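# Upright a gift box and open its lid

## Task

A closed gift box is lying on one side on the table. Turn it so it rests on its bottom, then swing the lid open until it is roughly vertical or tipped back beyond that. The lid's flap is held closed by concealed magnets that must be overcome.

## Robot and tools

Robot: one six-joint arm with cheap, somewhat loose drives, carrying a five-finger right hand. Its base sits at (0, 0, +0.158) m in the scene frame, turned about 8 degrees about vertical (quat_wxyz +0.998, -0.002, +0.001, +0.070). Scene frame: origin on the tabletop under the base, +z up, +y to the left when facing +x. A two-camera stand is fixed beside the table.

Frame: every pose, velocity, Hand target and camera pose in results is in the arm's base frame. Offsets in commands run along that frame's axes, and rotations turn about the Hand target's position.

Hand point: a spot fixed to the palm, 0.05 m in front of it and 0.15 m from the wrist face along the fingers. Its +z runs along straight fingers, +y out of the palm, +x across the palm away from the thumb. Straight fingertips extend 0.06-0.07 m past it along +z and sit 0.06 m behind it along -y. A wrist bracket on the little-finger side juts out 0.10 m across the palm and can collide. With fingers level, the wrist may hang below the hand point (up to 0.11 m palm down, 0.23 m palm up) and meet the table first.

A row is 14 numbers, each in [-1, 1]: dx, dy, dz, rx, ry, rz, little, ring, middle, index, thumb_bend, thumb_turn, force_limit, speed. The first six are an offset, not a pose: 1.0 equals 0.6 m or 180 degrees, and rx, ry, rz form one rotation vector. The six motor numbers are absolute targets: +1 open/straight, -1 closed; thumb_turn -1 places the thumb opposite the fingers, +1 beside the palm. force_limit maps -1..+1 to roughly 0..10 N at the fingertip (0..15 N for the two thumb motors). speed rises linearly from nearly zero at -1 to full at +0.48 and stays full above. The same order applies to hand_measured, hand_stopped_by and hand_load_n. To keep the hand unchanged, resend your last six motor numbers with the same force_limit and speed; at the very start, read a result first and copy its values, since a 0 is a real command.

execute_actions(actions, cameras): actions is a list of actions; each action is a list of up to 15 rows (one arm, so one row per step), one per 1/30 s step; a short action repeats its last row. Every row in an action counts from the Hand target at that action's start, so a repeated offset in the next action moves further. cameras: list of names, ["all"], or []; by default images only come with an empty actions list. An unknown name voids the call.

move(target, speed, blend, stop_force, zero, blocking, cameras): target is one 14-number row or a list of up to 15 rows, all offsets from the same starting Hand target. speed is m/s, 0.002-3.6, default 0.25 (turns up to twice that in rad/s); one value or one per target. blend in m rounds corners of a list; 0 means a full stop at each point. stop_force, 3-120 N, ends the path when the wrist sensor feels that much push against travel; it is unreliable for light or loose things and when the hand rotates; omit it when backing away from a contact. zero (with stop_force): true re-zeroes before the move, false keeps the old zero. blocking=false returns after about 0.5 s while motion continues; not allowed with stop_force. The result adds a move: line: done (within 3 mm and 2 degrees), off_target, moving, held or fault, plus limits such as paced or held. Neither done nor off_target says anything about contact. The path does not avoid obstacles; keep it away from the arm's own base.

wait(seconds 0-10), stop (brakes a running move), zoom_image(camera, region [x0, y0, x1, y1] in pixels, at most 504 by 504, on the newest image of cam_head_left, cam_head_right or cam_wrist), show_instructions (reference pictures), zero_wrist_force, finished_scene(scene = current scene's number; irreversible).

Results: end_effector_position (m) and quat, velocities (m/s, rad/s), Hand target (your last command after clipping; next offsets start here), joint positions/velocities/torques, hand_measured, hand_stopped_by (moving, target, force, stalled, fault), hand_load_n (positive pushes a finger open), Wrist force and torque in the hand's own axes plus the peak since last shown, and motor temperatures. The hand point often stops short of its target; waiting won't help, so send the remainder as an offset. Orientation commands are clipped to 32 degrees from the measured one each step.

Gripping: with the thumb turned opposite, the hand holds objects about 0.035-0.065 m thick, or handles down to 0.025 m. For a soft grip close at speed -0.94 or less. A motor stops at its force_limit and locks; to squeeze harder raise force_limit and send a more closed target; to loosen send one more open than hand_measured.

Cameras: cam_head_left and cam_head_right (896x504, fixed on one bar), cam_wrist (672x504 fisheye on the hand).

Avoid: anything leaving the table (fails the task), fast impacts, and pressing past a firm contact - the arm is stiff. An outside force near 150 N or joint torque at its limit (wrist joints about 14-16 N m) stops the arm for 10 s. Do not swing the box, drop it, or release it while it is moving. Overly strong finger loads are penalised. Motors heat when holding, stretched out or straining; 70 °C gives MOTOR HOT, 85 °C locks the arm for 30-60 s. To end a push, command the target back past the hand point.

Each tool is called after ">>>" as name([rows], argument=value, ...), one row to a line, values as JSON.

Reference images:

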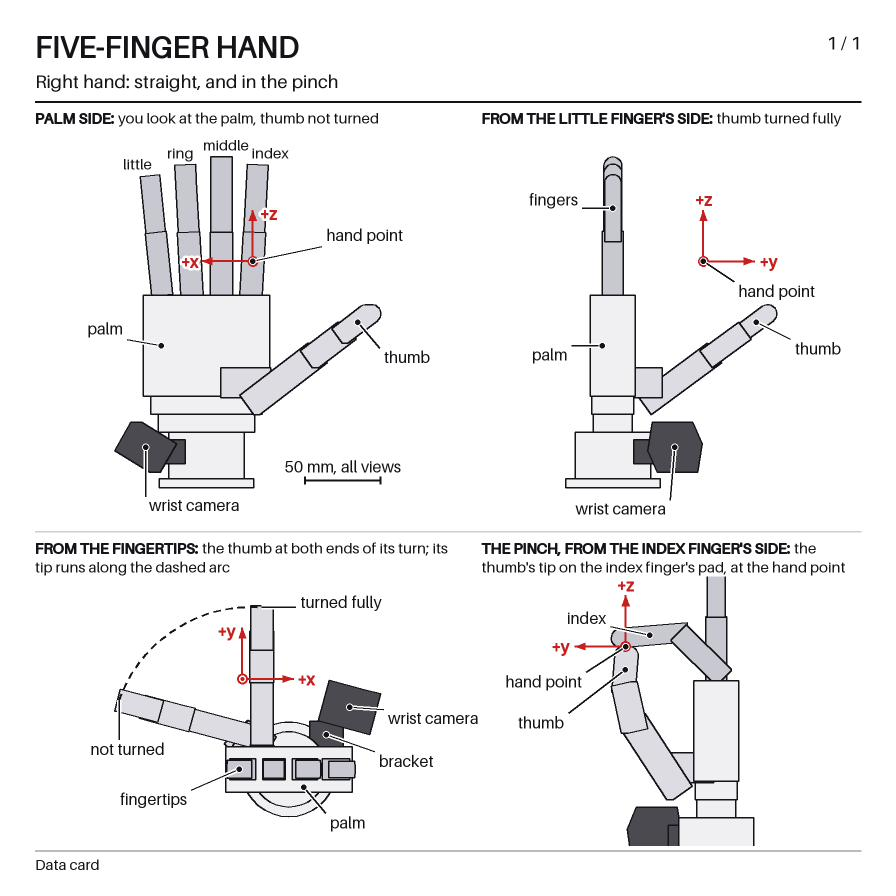

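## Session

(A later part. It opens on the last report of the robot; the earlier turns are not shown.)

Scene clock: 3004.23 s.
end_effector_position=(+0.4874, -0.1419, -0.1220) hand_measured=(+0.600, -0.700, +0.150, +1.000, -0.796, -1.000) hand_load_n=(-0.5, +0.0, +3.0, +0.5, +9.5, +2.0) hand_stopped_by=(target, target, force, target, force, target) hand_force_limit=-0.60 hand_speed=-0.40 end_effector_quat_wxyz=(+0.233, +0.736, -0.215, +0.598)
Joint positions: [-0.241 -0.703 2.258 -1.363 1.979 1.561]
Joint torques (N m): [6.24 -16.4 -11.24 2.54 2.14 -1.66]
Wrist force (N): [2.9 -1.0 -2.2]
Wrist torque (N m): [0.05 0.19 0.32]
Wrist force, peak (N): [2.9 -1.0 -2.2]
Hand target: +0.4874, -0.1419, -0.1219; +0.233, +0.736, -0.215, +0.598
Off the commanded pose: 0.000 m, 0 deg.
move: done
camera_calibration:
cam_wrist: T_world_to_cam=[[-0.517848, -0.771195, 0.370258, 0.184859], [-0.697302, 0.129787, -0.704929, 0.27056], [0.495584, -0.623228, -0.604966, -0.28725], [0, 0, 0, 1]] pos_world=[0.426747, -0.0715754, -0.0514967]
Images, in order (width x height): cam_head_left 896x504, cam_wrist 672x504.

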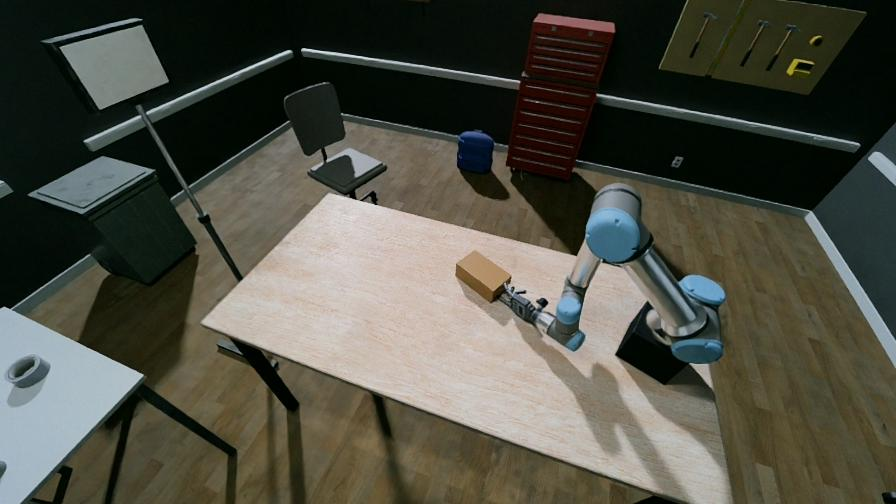

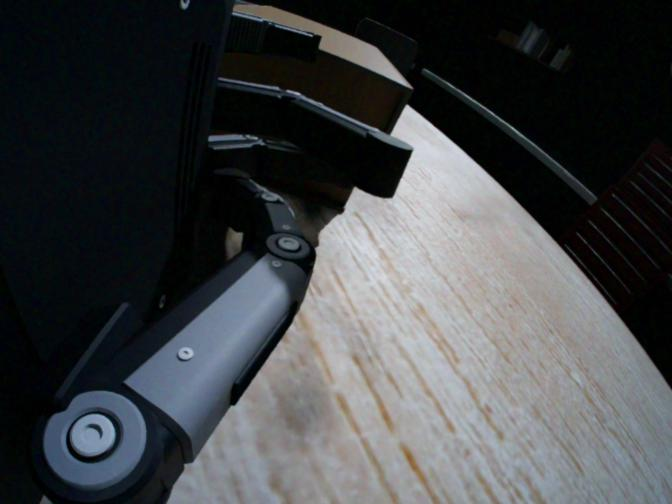

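>>> move([
  [-0.0326, 0.026, 0.005, 0, 0, 0, 0.6, -0.7, 0.15, 1, -1, -1, -0.6, -0.4],
  [-0.0353, 0.0242, -0.033, 0.1409, -0.0732, -0.0061, 0.6, -0.7, 0.15, 1, -1, -1, -0.6, -0.4],
], speed=0.08, cameras=["all"])

>>> zoom_image(camera="cam_head_left", region=[460, 250, 540, 320])

>>> zoom_image(camera="cam_wrist", region=[220, 0, 420, 140])

>>> zoom_image(camera="cam_head_right", region=[450, 245, 550, 325])

Scene clock: 3104.60 s.
end_effector_position=(+0.4662, -0.1274, -0.1417) hand_measured=(+0.600, -0.700, +0.150, +1.000, -0.796, -1.000) hand_load_n=(+0.0, +0.0, +2.5, +0.0, +9.5, +2.0) hand_stopped_by=(target, target, force, target, force, target) hand_force_limit=-0.60 hand_speed=-0.40 end_effector_quat_wxyz=(+0.046, +0.694, -0.373, +0.614)
Joint positions: [-0.357 -0.77 2.38 -1.36 1.775 2.041]
Joint torques (N m): [-9.02 -49.13 10.68 -3.57 -0.66 1.07]
Wrist force (N): [-0.1 1.0 0.1]
Wrist torque (N m): [0.04 -0.11 0.04]
Wrist force, peak (N): [3.0 -0.8 -2.3]
Hand target: +0.4662, -0.1274, -0.1417; +0.046, +0.694, -0.373, +0.614
Off the commanded pose: 0.000 m, 0 deg.
move: done
camera_calibration:
cam_wrist: T_world_to_cam=[[-0.563233, -0.81818, -0.115547, 0.1387], [-0.524964, 0.462306, -0.714623, 0.200583], [0.638108, -0.341841, -0.689901, -0.322352], [0, 0, 0, 1]] pos_world=[0.389115, -0.0894426, -0.0630237]

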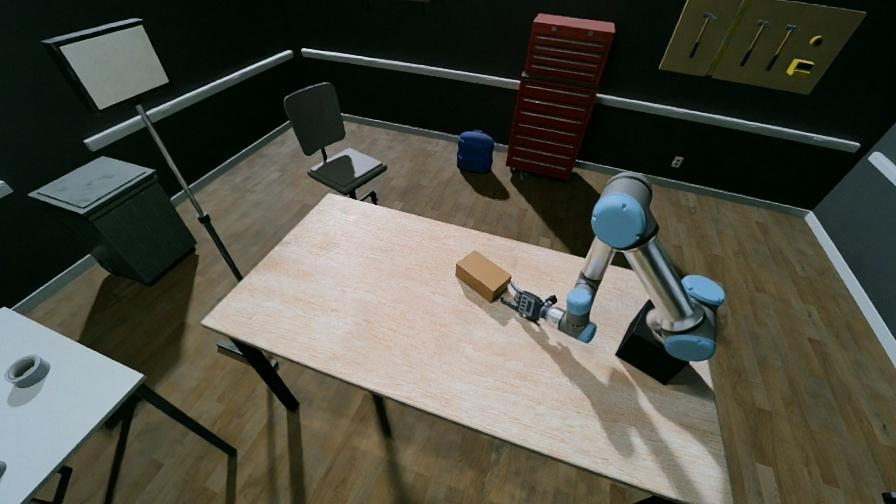

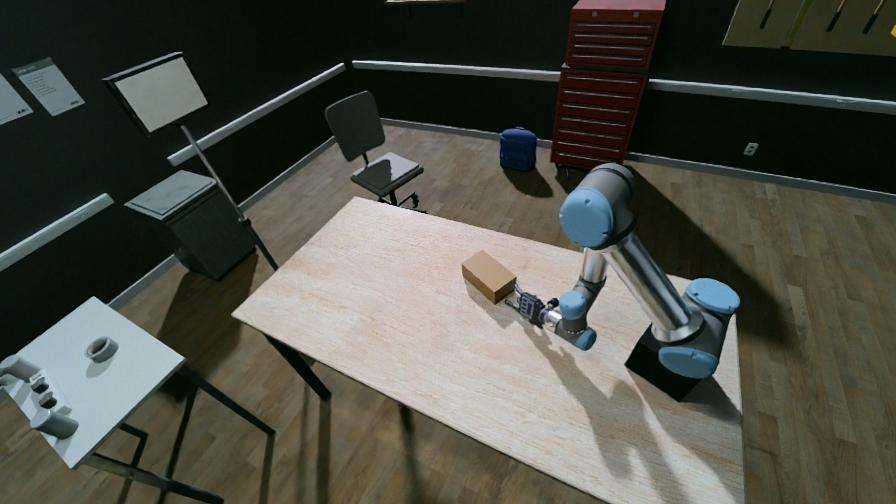

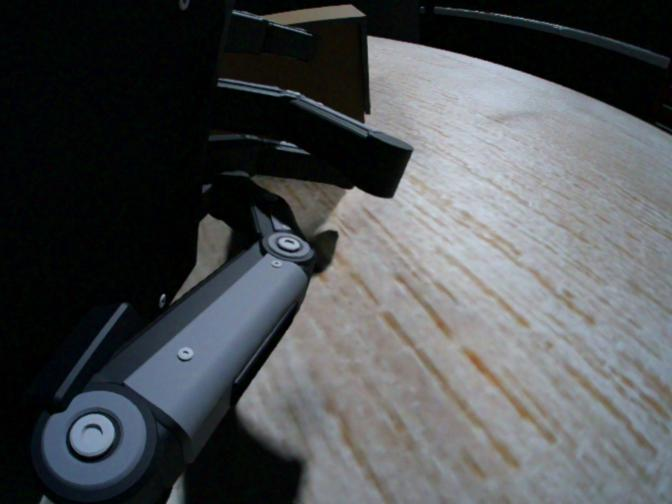

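Scaled by 6.300 from the camera's 896x504 image, which has a finer 1280x720 frame.

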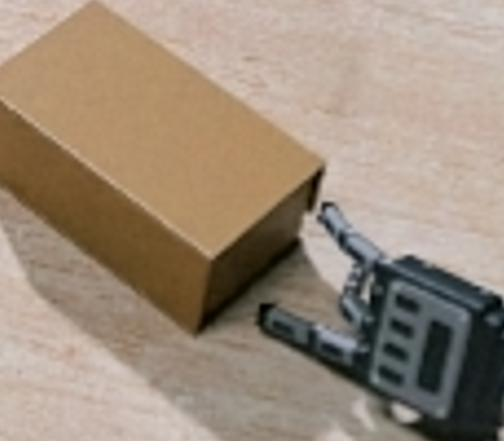

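Scaled by 2.520 from the camera's 672x504 image, which has a finer 960x720 frame.

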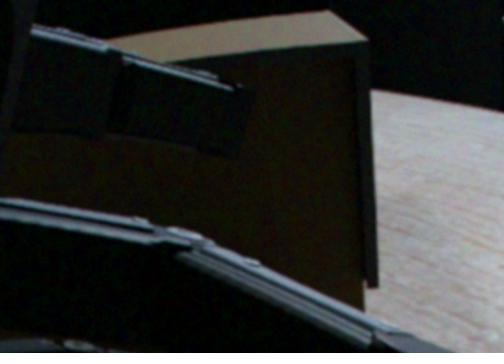

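Scaled by 5.040 from the camera's 896x504 image, which has a finer 1280x720 frame.

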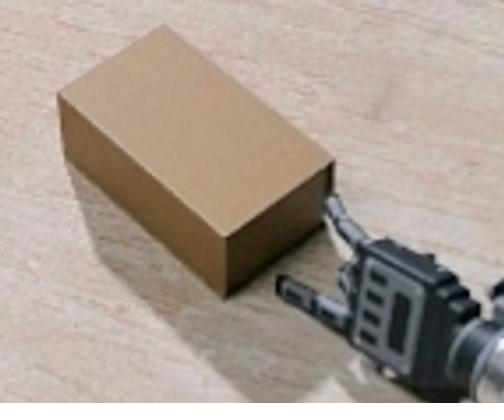

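>>> move([
  [-0.0012, 0.0073, 0, 0, 0, -0.0167, 0.6, -0.7, 0.15, 1, -1, -1, -0.6, -0.4],
], speed=0.05)

>>> move([
  [0.0373, -0.0281, 0, 0, 0, 0, 0.6, -0.7, 0.15, 1, -1, -1, -0.6, -0.4],
], speed=0.012, stop_force=4, cameras=["all"])

>>> zoom_image(camera="cam_head_left", region=[450, 240, 530, 310])

>>> zoom_image(camera="cam_wrist", region=[220, 0, 420, 140])

Scene clock: 3143.83 s.
end_effector_position=(+0.4655, -0.1230, -0.1417) hand_measured=(+0.600, -0.700, +0.150, +1.000, -0.796, -1.000) hand_load_n=(+0.0, +0.0, +2.5, +0.0, +9.5, +2.0) hand_stopped_by=(target, target, force, target, force, target) hand_force_limit=-0.60 hand_speed=-0.40 end_effector_quat_wxyz=(+0.062, +0.684, -0.391, +0.612)
Joint positions: [-0.302 -0.77 2.351 -1.324 1.879 2.069]
Joint torques (N m): [5.87 -47.83 -10.42 2.34 1.75 1.49]
Wrist force (N): [-0.3 1.0 0.7]
Wrist torque (N m): [0.00 -0.10 0.02]
Wrist force, peak (N): [0.3 2.4 0.9]
Hand target: +0.4655, -0.1230, -0.1417; +0.062, +0.684, -0.391, +0.612
Off the commanded pose: 0.000 m, 0 deg.
move: done

Scene clock: 3147.07 s.
end_effector_position=(+0.4878, -0.1399, -0.1417) hand_measured=(+0.600, -0.700, +0.150, +1.000, -0.796, -1.000) hand_load_n=(+0.0, +0.0, +3.0, +0.0, +9.5, +2.0) hand_stopped_by=(target, target, force, target, force, target) hand_force_limit=-0.60 hand_speed=-0.40 end_effector_quat_wxyz=(+0.062, +0.684, -0.391, +0.612)
Joint positions: [-0.333 -0.769 2.294 -1.271 1.849 2.061]
Joint torques (N m): [-7.21 -17.77 -11.88 2.22 -0.69 -0.75]
Wrist force (N): [-0.3 1.0 0.1]
Wrist torque (N m): [0.03 -0.09 0.02]
Wrist force, peak (N): [0.0 1.3 0.3]
Hand target: +0.4878, -0.1399, -0.1417; +0.062, +0.684, -0.391, +0.612
Off the commanded pose: 0.000 m, 0 deg.
move: done
camera_calibration:
cam_wrist: T_world_to_cam=[[-0.605374, -0.787476, -0.115776, 0.16551], [-0.499925, 0.489373, -0.714555, 0.209275], [0.619352, -0.374694, -0.689933, -0.335866], [0, 0, 0, 1]] pos_world=[0.412837, -0.0979255, -0.0630243]

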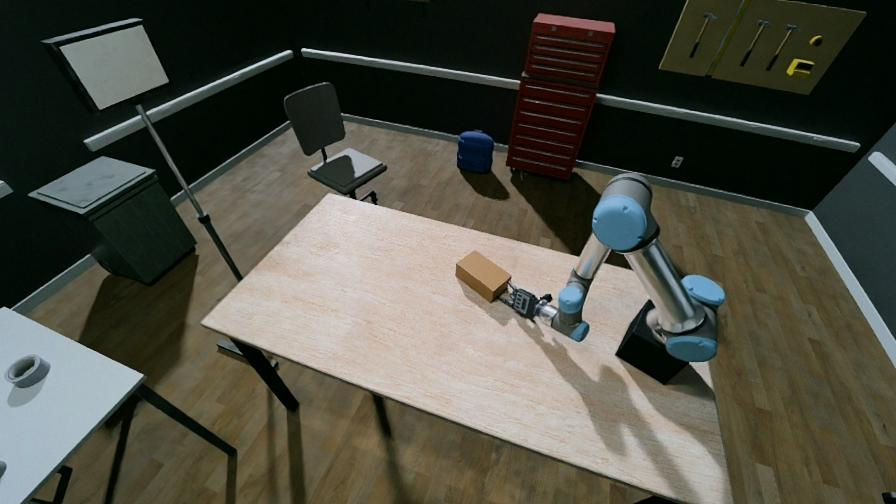

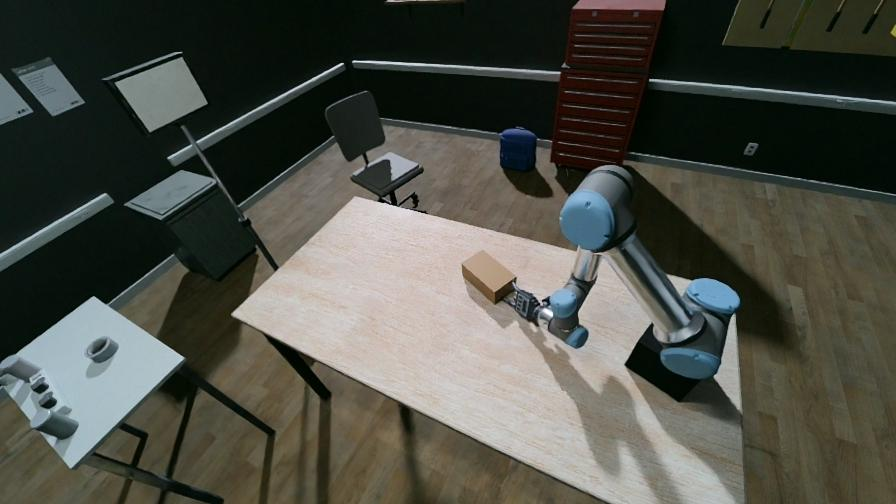

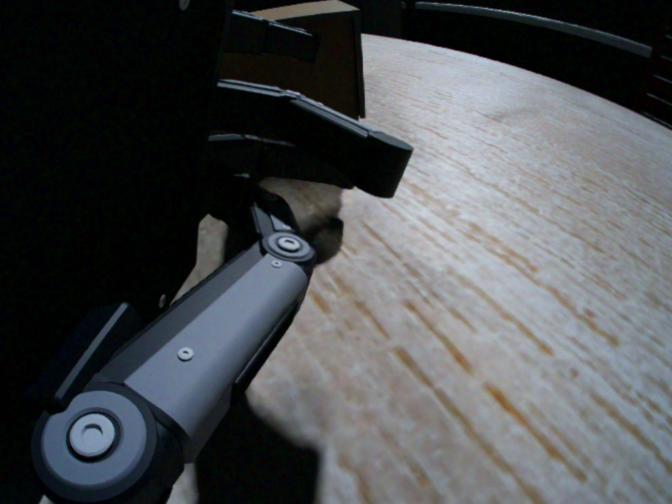

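Scaled by 6.300 from the camera's 896x504 image, which has a finer 1280x720 frame.

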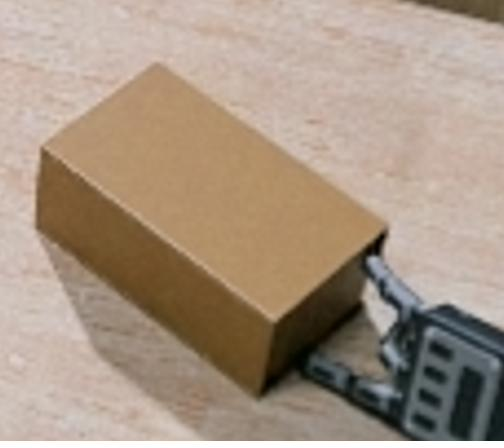

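Scaled by 2.520 from the camera's 672x504 image, which has a finer 960x720 frame.

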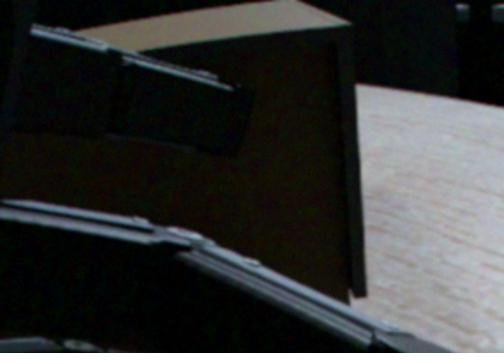

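>>> move([
  [0.0333, -0.0251, 0, 0, 0, 0, 0.6, -0.7, 0.15, 1, -1, -1, -0.6, -0.4],
], speed=0.01, stop_force=4, cameras=["cam_wrist", "cam_head_left"])

>>> zoom_image(camera="cam_head_left", region=[450, 240, 530, 310])

>>> zoom_image(camera="cam_wrist", region=[220, 0, 420, 140])

Scene clock: 3159.43 s.
end_effector_position=(+0.5078, -0.1549, -0.1417) hand_measured=(+0.600, -0.700, +0.150, +1.000, -0.796, -1.000) hand_load_n=(+0.0, +0.0, +2.5, +0.0, +9.5, +2.0) hand_stopped_by=(target, target, force, target, force, target) hand_force_limit=-0.60 hand_speed=-0.40 end_effector_quat_wxyz=(+0.062, +0.684, -0.391, +0.612)
Joint positions: [-0.357 -0.765 2.241 -1.223 1.826 2.054]
Joint torques (N m): [-8.17 -18.31 -13.34 2.27 -0.93 -0.85]
Wrist force (N): [-0.2 1.0 -0.8]
Wrist torque (N m): [0.12 -0.02 0.05]
Wrist force, peak (N): [0.9 0.7 -1.7]
Hand target: +0.5078, -0.1549, -0.1417; +0.062, +0.684, -0.391, +0.612
Off the commanded pose: 0.000 m, 0 deg.
move: done
camera_calibration:
cam_wrist: T_world_to_cam=[[-0.605374, -0.787476, -0.115776, 0.165805], [-0.499925, 0.489373, -0.714555, 0.226614], [0.619352, -0.374694, -0.689933, -0.353873], [0, 0, 0, 1]] pos_world=[0.432837, -0.112925, -0.0630243]
Images, in order (width x height): cam_head_left 896x504, cam_wrist 672x504.

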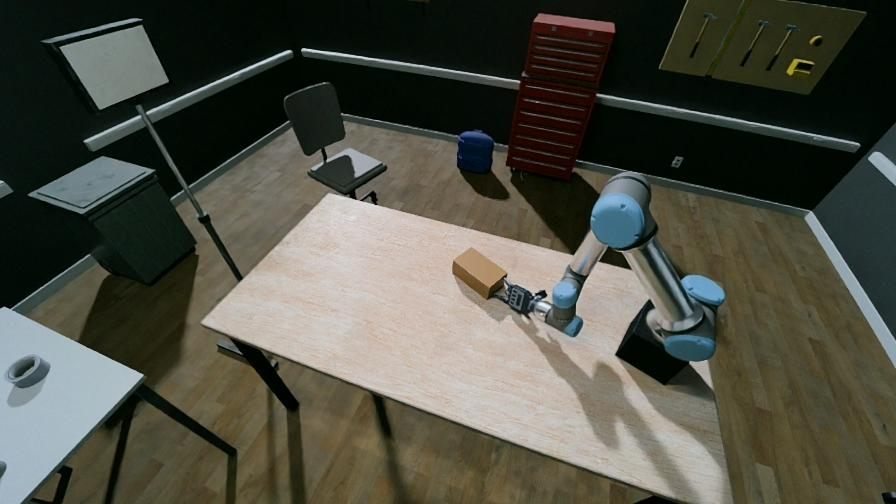

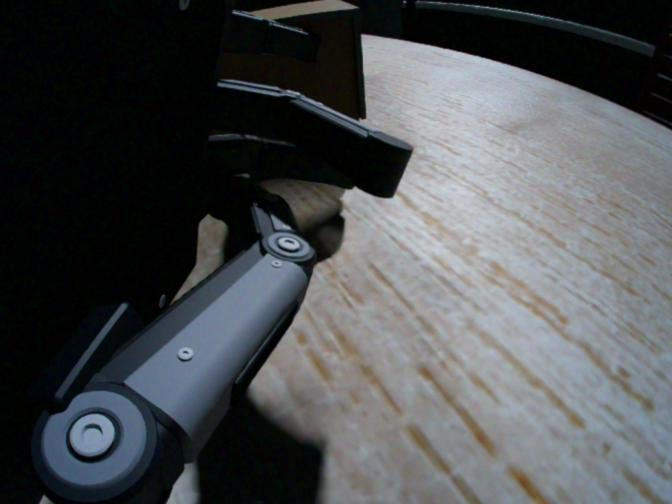

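Scaled by 6.300 from the camera's 896x504 image, which has a finer 1280x720 frame.

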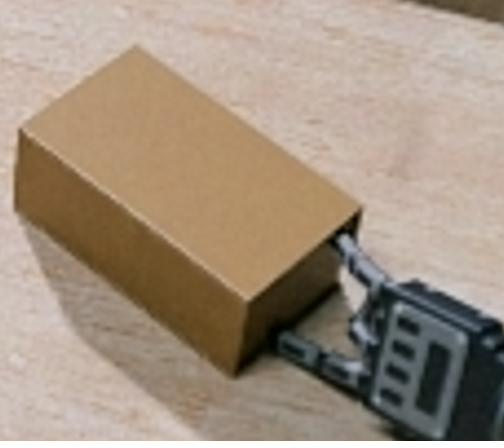

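Scaled by 2.520 from the camera's 672x504 image, which has a finer 960x720 frame.

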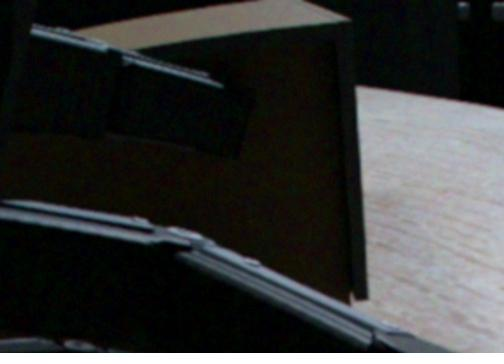

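>>> move([
  [0.001, -0.001, -0.0117, 0, 0, 0, 0.6, -0.7, 0.15, 1, -1, -1, -0.6, -0.4],
], speed=0.005, stop_force=3.0)

Scene clock: 3168.27 s.
end_effector_position=(+0.5081, -0.1552, -0.1451) hand_measured=(+0.600, -0.700, +0.150, +1.000, -0.796, -1.000) hand_load_n=(+0.0, +0.0, +3.0, +0.0, +9.5, +2.0) hand_stopped_by=(target, target, force, target, force, target) hand_force_limit=-0.60 hand_speed=-0.40 end_effector_quat_wxyz=(+0.062, +0.684, -0.391, +0.612)
Joint positions: [-0.358 -0.755 2.238 -1.23 1.825 2.054]
Joint torques (N m): [2.87 -52.78 7.9 2.09 0.96 -0.25]
Wrist force (N): [-0.1 0.7 -1.2]
Wrist torque (N m): [0.12 -0.12 0.04]
Wrist force, peak (N): [3.2 -0.9 -3.5]
Hand target: +0.5081, -0.1552, -0.1451; +0.062, +0.684, -0.391, +0.612 (not the last commanded pose)
Off the commanded pose: 0.004 m, 0 deg.
move: contact

>>> move([
  [0.0035, -0.0093, 0.0185, -0.0527, 0.0376, 0.0161, 0.6, -0.7, 0.15, 1, -1, -1, -0.6, -0.4],
], speed=0.03)

>>> move([
  [0.0037, -0.0042, 0.0108, -0.0307, 0.0219, 0.0094, 0.6, -0.7, 0.15, 1, -1, -1, -0.6, -0.4],
], speed=0.03, cameras=["cam_wrist", "cam_head_left"])

>>> zoom_image(camera="cam_head_left", region=[450, 240, 530, 310])

>>> zoom_image(camera="cam_wrist", region=[220, 0, 420, 140])

Scene clock: 3187.83 s.
end_effector_position=(+0.5102, -0.1608, -0.1340) hand_measured=(+0.600, -0.700, +0.150, +1.000, -0.796, -1.000) hand_load_n=(-1.0, -0.5, +2.5, +0.0, +9.5, +2.0) hand_stopped_by=(target, target, force, target, force, target) hand_force_limit=-0.60 hand_speed=-0.40 end_effector_quat_wxyz=(+0.126, +0.721, -0.317, +0.603)
Joint positions: [-0.34 -0.757 2.221 -1.21 1.843 1.849]
Joint torques (N m): [6.52 -40.36 -14.71 2.22 1.64 -1.52]
Wrist force (N): [2.0 -0.1 -5.0]
Wrist torque (N m): [0.29 0.05 0.27]
Wrist force, peak (N): [2.0 -0.1 -5.0]
Hand target: +0.5102, -0.1608, -0.1340; +0.126, +0.721, -0.317, +0.603
Off the commanded pose: 0.000 m, 0 deg.
move: done

Scene clock: 3190.27 s.
end_effector_position=(+0.5124, -0.1633, -0.1275) hand_measured=(+0.600, -0.700, +0.150, +1.000, -0.796, -1.000) hand_load_n=(-0.5, +0.0, +2.5, -1.5, +10.0, +2.0) hand_stopped_by=(target, target, force, target, force, target) hand_force_limit=-0.60 hand_speed=-0.40 end_effector_quat_wxyz=(+0.162, +0.739, -0.273, +0.594)
Joint positions: [-0.329 -0.755 2.21 -1.2 1.853 1.73]
Joint torques (N m): [6.36 -16.52 -17.26 2.36 0.93 -1.56]
Wrist force (N): [5.4 1.5 -10.0]
Wrist torque (N m): [0.56 0.32 0.53]
Wrist force, peak (N): [6.2 1.4 -10.5]
Hand target: +0.5124, -0.1633, -0.1275; +0.162, +0.739, -0.273, +0.594
Off the commanded pose: 0.000 m, 0 deg.
move: done
camera_calibration:
cam_wrist: T_world_to_cam=[[-0.532006, -0.821773, 0.204104, 0.161159], [-0.663645, 0.254969, -0.703253, 0.290282], [0.525875, -0.509588, -0.681011, -0.32305], [0, 0, 0, 1]] pos_world=[0.448266, -0.106199, -0.0487516]
Images, in order (width x height): cam_head_left 896x504, cam_wrist 672x504.

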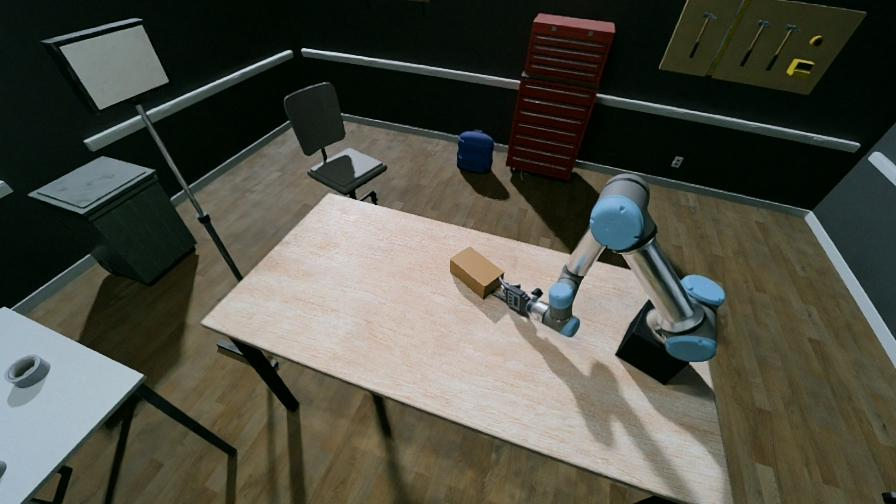

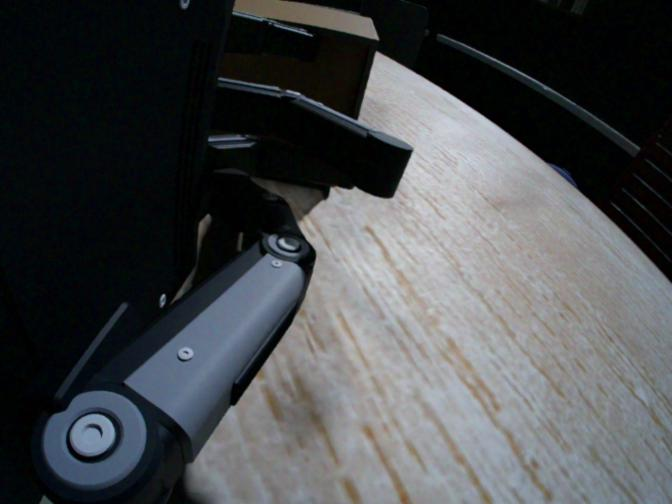

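Scaled by 6.300 from the camera's 896x504 image, which has a finer 1280x720 frame.

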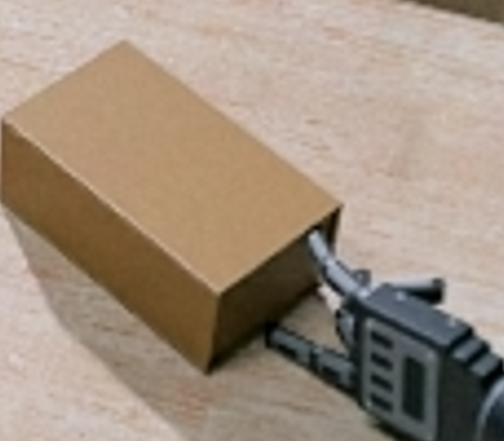

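Scaled by 2.520 from the camera's 672x504 image, which has a finer 960x720 frame.

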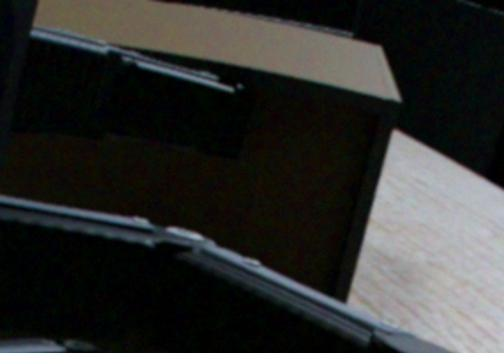

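>>> move([
  [0.0025, -0.0007, 0.016, -0.0439, 0.0313, 0.0134, 0.6, -0.7, 0.15, 1, -1, -1, -0.6, -0.4],
], speed=0.03, cameras=["cam_wrist", "cam_head_left"])

>>> zoom_image(camera="cam_head_left", region=[450, 240, 530, 310])

>>> zoom_image(camera="cam_wrist", region=[220, 0, 420, 140])

Scene clock: 3213.50 s.
end_effector_position=(+0.5139, -0.1637, -0.1179) hand_measured=(+0.600, -0.700, +0.150, +1.000, -0.796, -1.000) hand_load_n=(+0.0, +0.5, +2.5, +0.0, +9.5, +2.0) hand_stopped_by=(target, target, force, target, force, target) hand_force_limit=-0.60 hand_speed=-0.40 end_effector_quat_wxyz=(+0.213, +0.760, -0.207, +0.578)
Joint positions: [-0.311 -0.752 2.201 -1.193 1.87 1.56]
Joint torques (N m): [6.21 -16.19 -14.18 2.58 1.69 -1.6]
Wrist force (N): [3.2 -0.2 -4.5]
Wrist torque (N m): [0.22 0.20 0.40]
Wrist force, peak (N): [6.4 1.4 -10.8]
Hand target: +0.5139, -0.1637, -0.1179; +0.214, +0.760, -0.207, +0.578
Off the commanded pose: 0.000 m, 0 deg.
move: done
camera_calibration:
cam_wrist: T_world_to_cam=[[-0.469645, -0.803515, 0.365782, 0.149737], [-0.739006, 0.131119, -0.660816, 0.321633], [0.483015, -0.580664, -0.655382, -0.304127], [0, 0, 0, 1]] pos_world=[0.45491, -0.0984518, -0.0415508]
Images, in order (width x height): cam_head_left 896x504, cam_wrist 672x504.

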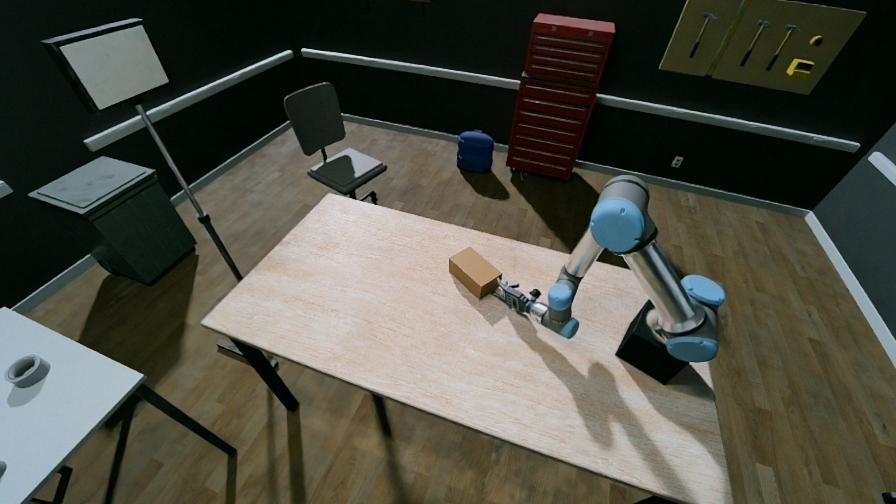

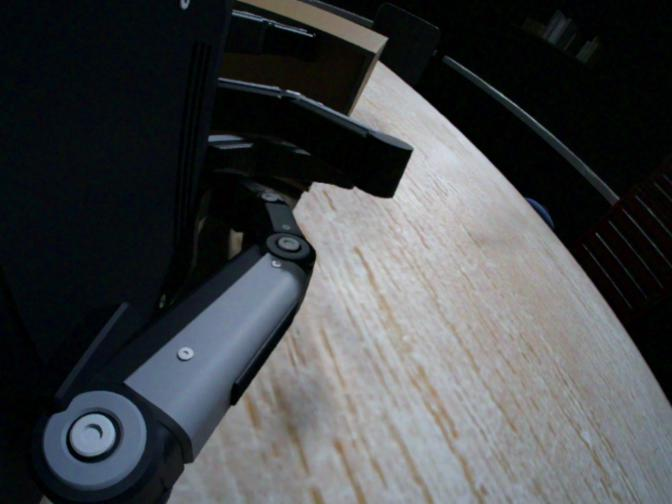

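Scaled by 6.300 from the camera's 896x504 image, which has a finer 1280x720 frame.

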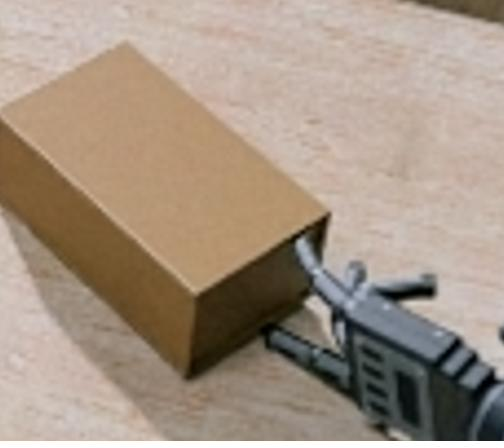

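Scaled by 2.520 from the camera's 672x504 image, which has a finer 960x720 frame.

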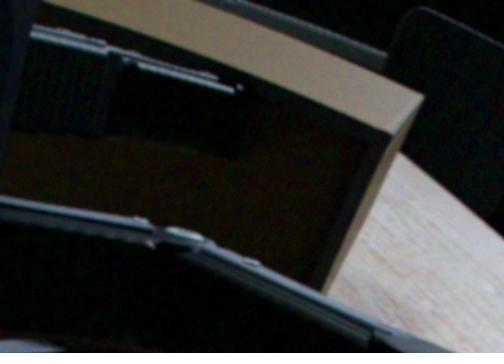

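>>> zoom_image(camera="cam_head_left", region=[475, 265, 515, 305])

>>> zoom_image(camera="cam_wrist", region=[220, 0, 420, 200])

Scaled by 12.600 from the camera's 896x504 image, which has a finer 1280x720 frame.

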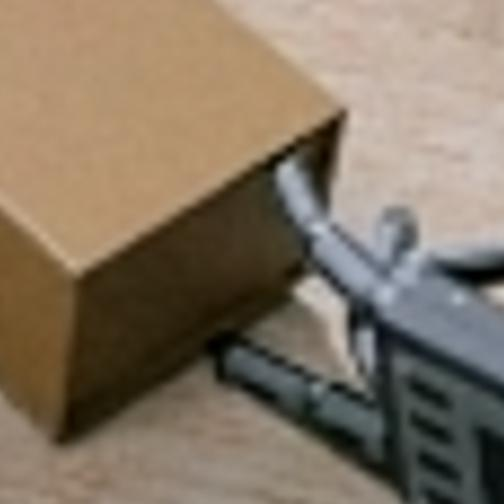

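Scaled by 2.520 from the camera's 672x504 image, which has a finer 960x720 frame.

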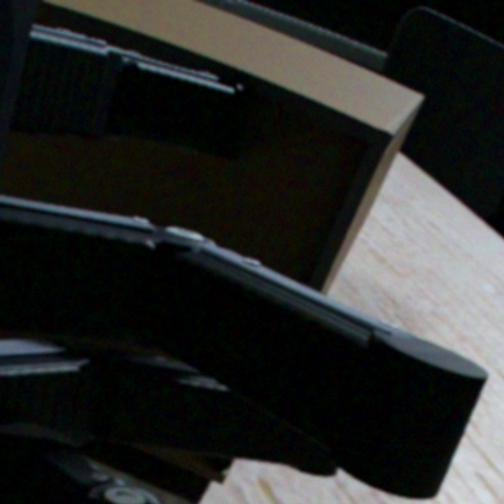

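>>> move([
  [0.0056, 0.0008, 0.0178, -0.0439, 0.0313, 0.0134, 0.6, -0.7, 0.15, 1, -1, -1, -0.6, -0.4],
], speed=0.03, cameras=["cam_wrist", "cam_head_left"])

>>> zoom_image(camera="cam_head_left", region=[465, 260, 515, 310])

>>> zoom_image(camera="cam_wrist", region=[220, 0, 420, 200])

Scene clock: 3303.40 s.
end_effector_position=(+0.5173, -0.1632, -0.1072) hand_measured=(+0.600, -0.700, +0.150, +1.000, -0.796, -1.000) hand_load_n=(+0.0, +0.0, +2.5, +0.5, +9.5, +2.0) hand_stopped_by=(target, target, force, target, force, target) hand_force_limit=-0.60 hand_speed=-0.40 end_effector_quat_wxyz=(+0.263, +0.775, -0.140, +0.557)
Joint positions: [-0.295 -0.75 2.19 -1.183 1.887 1.39]
Joint torques (N m): [5.69 -17.8 -12.73 2.53 2.55 -1.43]
Wrist force (N): [1.1 -2.4 0.6]
Wrist torque (N m): [-0.10 0.08 0.27]
Wrist force, peak (N): [4.1 -0.1 -4.6]
Hand target: +0.5173, -0.1632, -0.1072; +0.263, +0.775, -0.140, +0.557
Off the commanded pose: 0.000 m, 0 deg.
move: done
camera_calibration:
cam_wrist: T_world_to_cam=[[-0.393175, -0.760696, 0.516484, 0.131317], [-0.803909, 0.0117741, -0.594636, 0.352239], [0.446256, -0.649001, -0.616159, -0.286405], [0, 0, 0, 1]] pos_world=[0.462608, -0.0901319, -0.0348405]
Images, in order (width x height): cam_head_left 896x504, cam_wrist 672x504.

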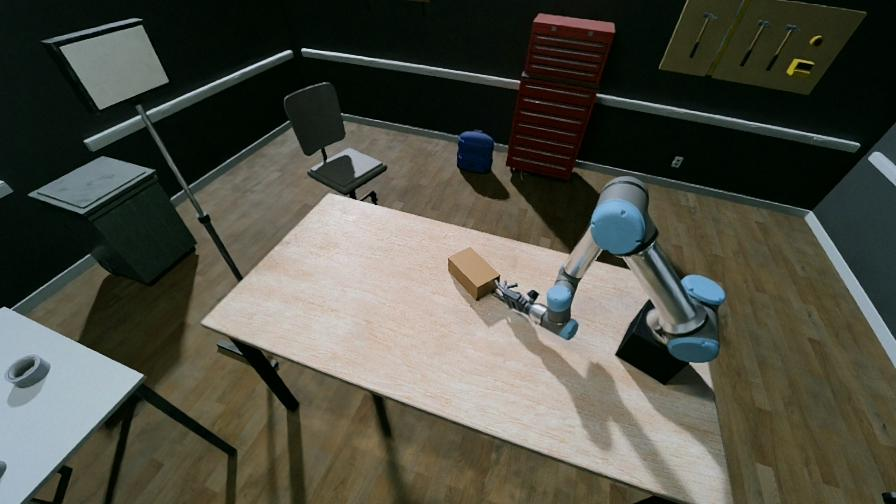

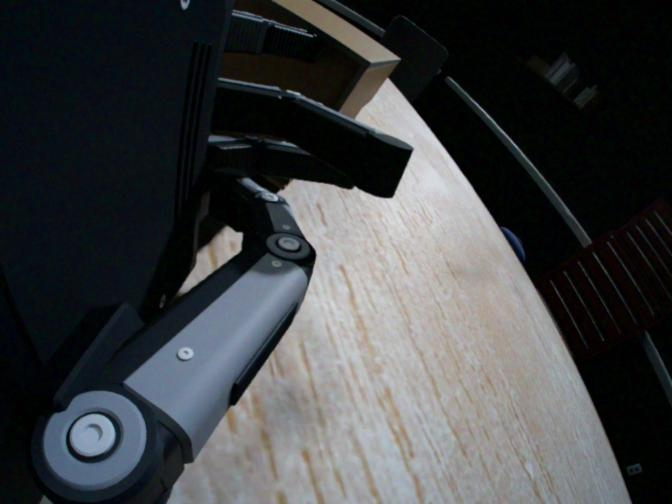

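Scaled by 10.080 from the camera's 896x504 image, which has a finer 1280x720 frame.

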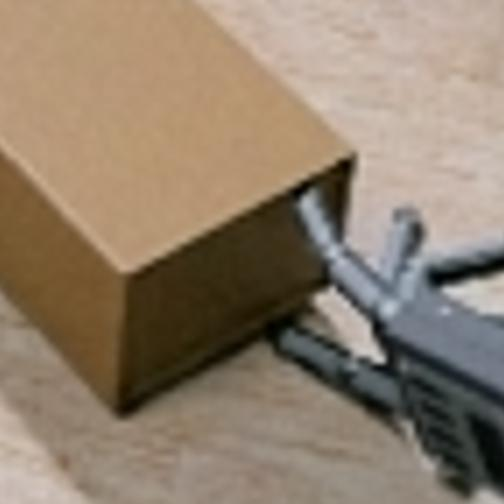

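Scaled by 2.520 from the camera's 672x504 image, which has a finer 960x720 frame.

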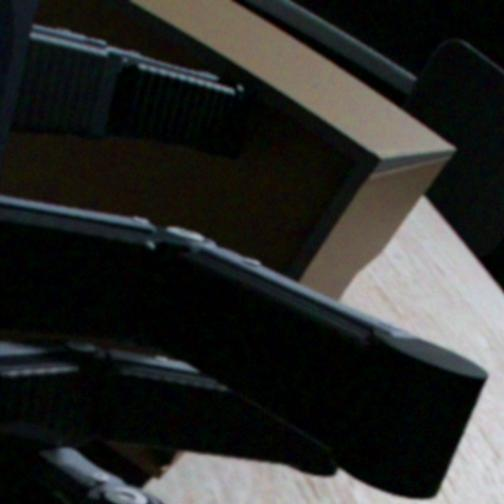

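>>> wait(seconds=0.1, cameras=["cam_head_left", "cam_head_right", "cam_wrist"])

>>> zoom_image(camera="cam_head_right", region=[475, 260, 525, 310])

>>> zoom_image(camera="cam_wrist", region=[220, 120, 420, 300])

Scene clock: 3325.37 s.
end_effector_position=(+0.5173, -0.1632, -0.1072) hand_measured=(+0.600, -0.700, +0.150, +1.000, -0.796, -1.000) hand_load_n=(+0.0, +0.0, +2.5, +0.5, +9.5, +2.0) hand_stopped_by=(target, target, force, target, force, target) hand_force_limit=-0.60 hand_speed=-0.40 end_effector_quat_wxyz=(+0.263, +0.775, -0.140, +0.557)
Joint positions: [-0.295 -0.75 2.19 -1.183 1.887 1.39]
Joint torques (N m): [6.3 -17.34 -13.13 2.61 2.43 -1.52]
Wrist force (N): [1.4 -2.4 0.4]
Wrist torque (N m): [-0.10 0.07 0.28]
Wrist force, peak (N): [1.1 -2.9 0.8]
Hand target: +0.5173, -0.1632, -0.1072; +0.263, +0.775, -0.140, +0.557
Off the commanded pose: 0.000 m, 0 deg.
wait: 0.10 s; at rest from the start
camera_calibration:
cam_wrist: T_world_to_cam=[[-0.39301, -0.760653, 0.516673, 0.131291], [-0.804003, 0.0115858, -0.594512, 0.352351], [0.446231, -0.649056, -0.616121, -0.286441], [0, 0, 0, 1]] pos_world=[0.462709, -0.0901321, -0.0348398]

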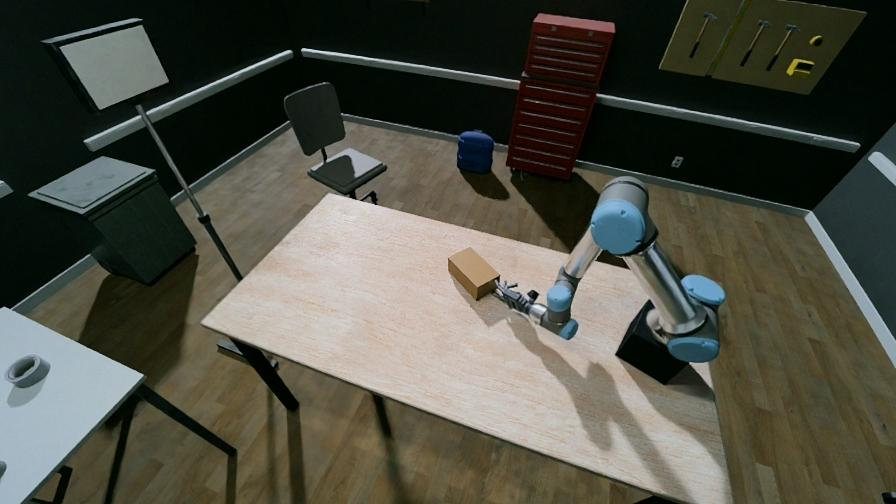

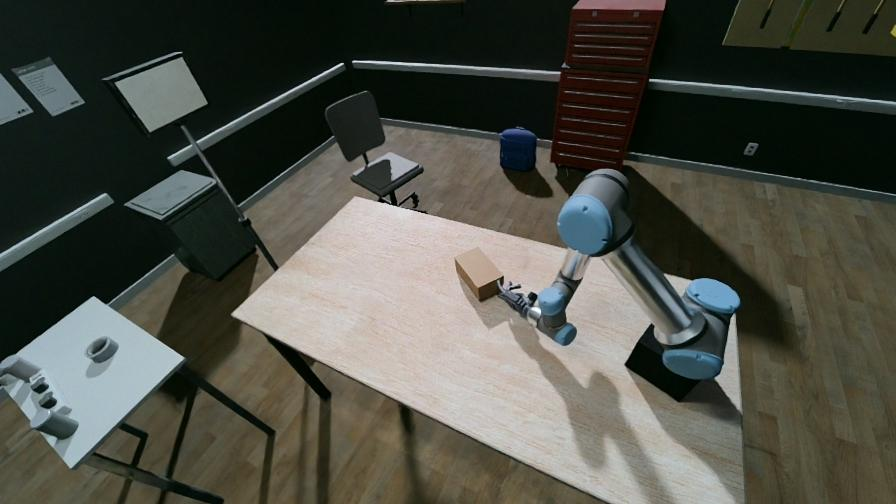

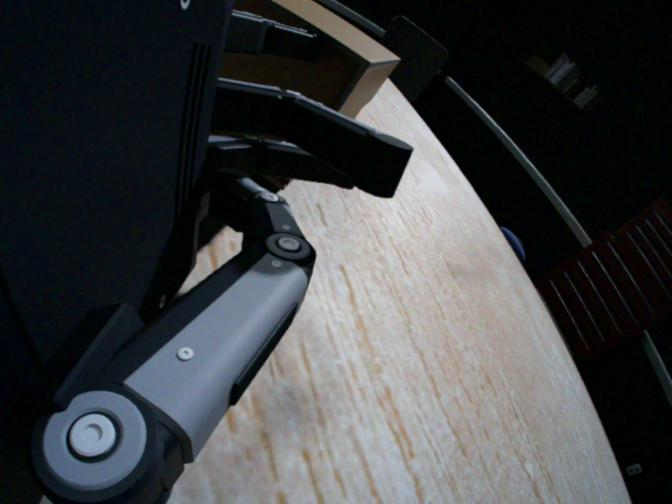

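Scaled by 10.080 from the camera's 896x504 image, which has a finer 1280x720 frame.

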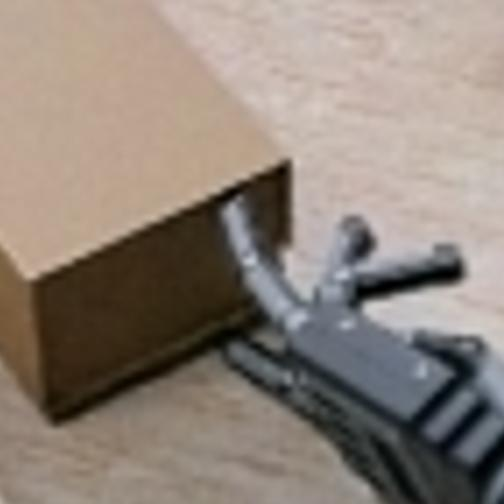

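Scaled by 2.520 from the camera's 672x504 image, which has a finer 960x720 frame.

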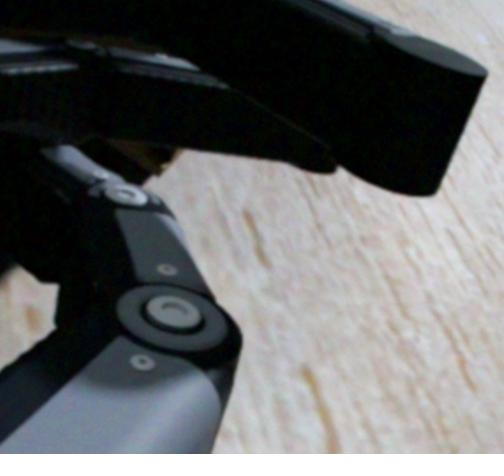

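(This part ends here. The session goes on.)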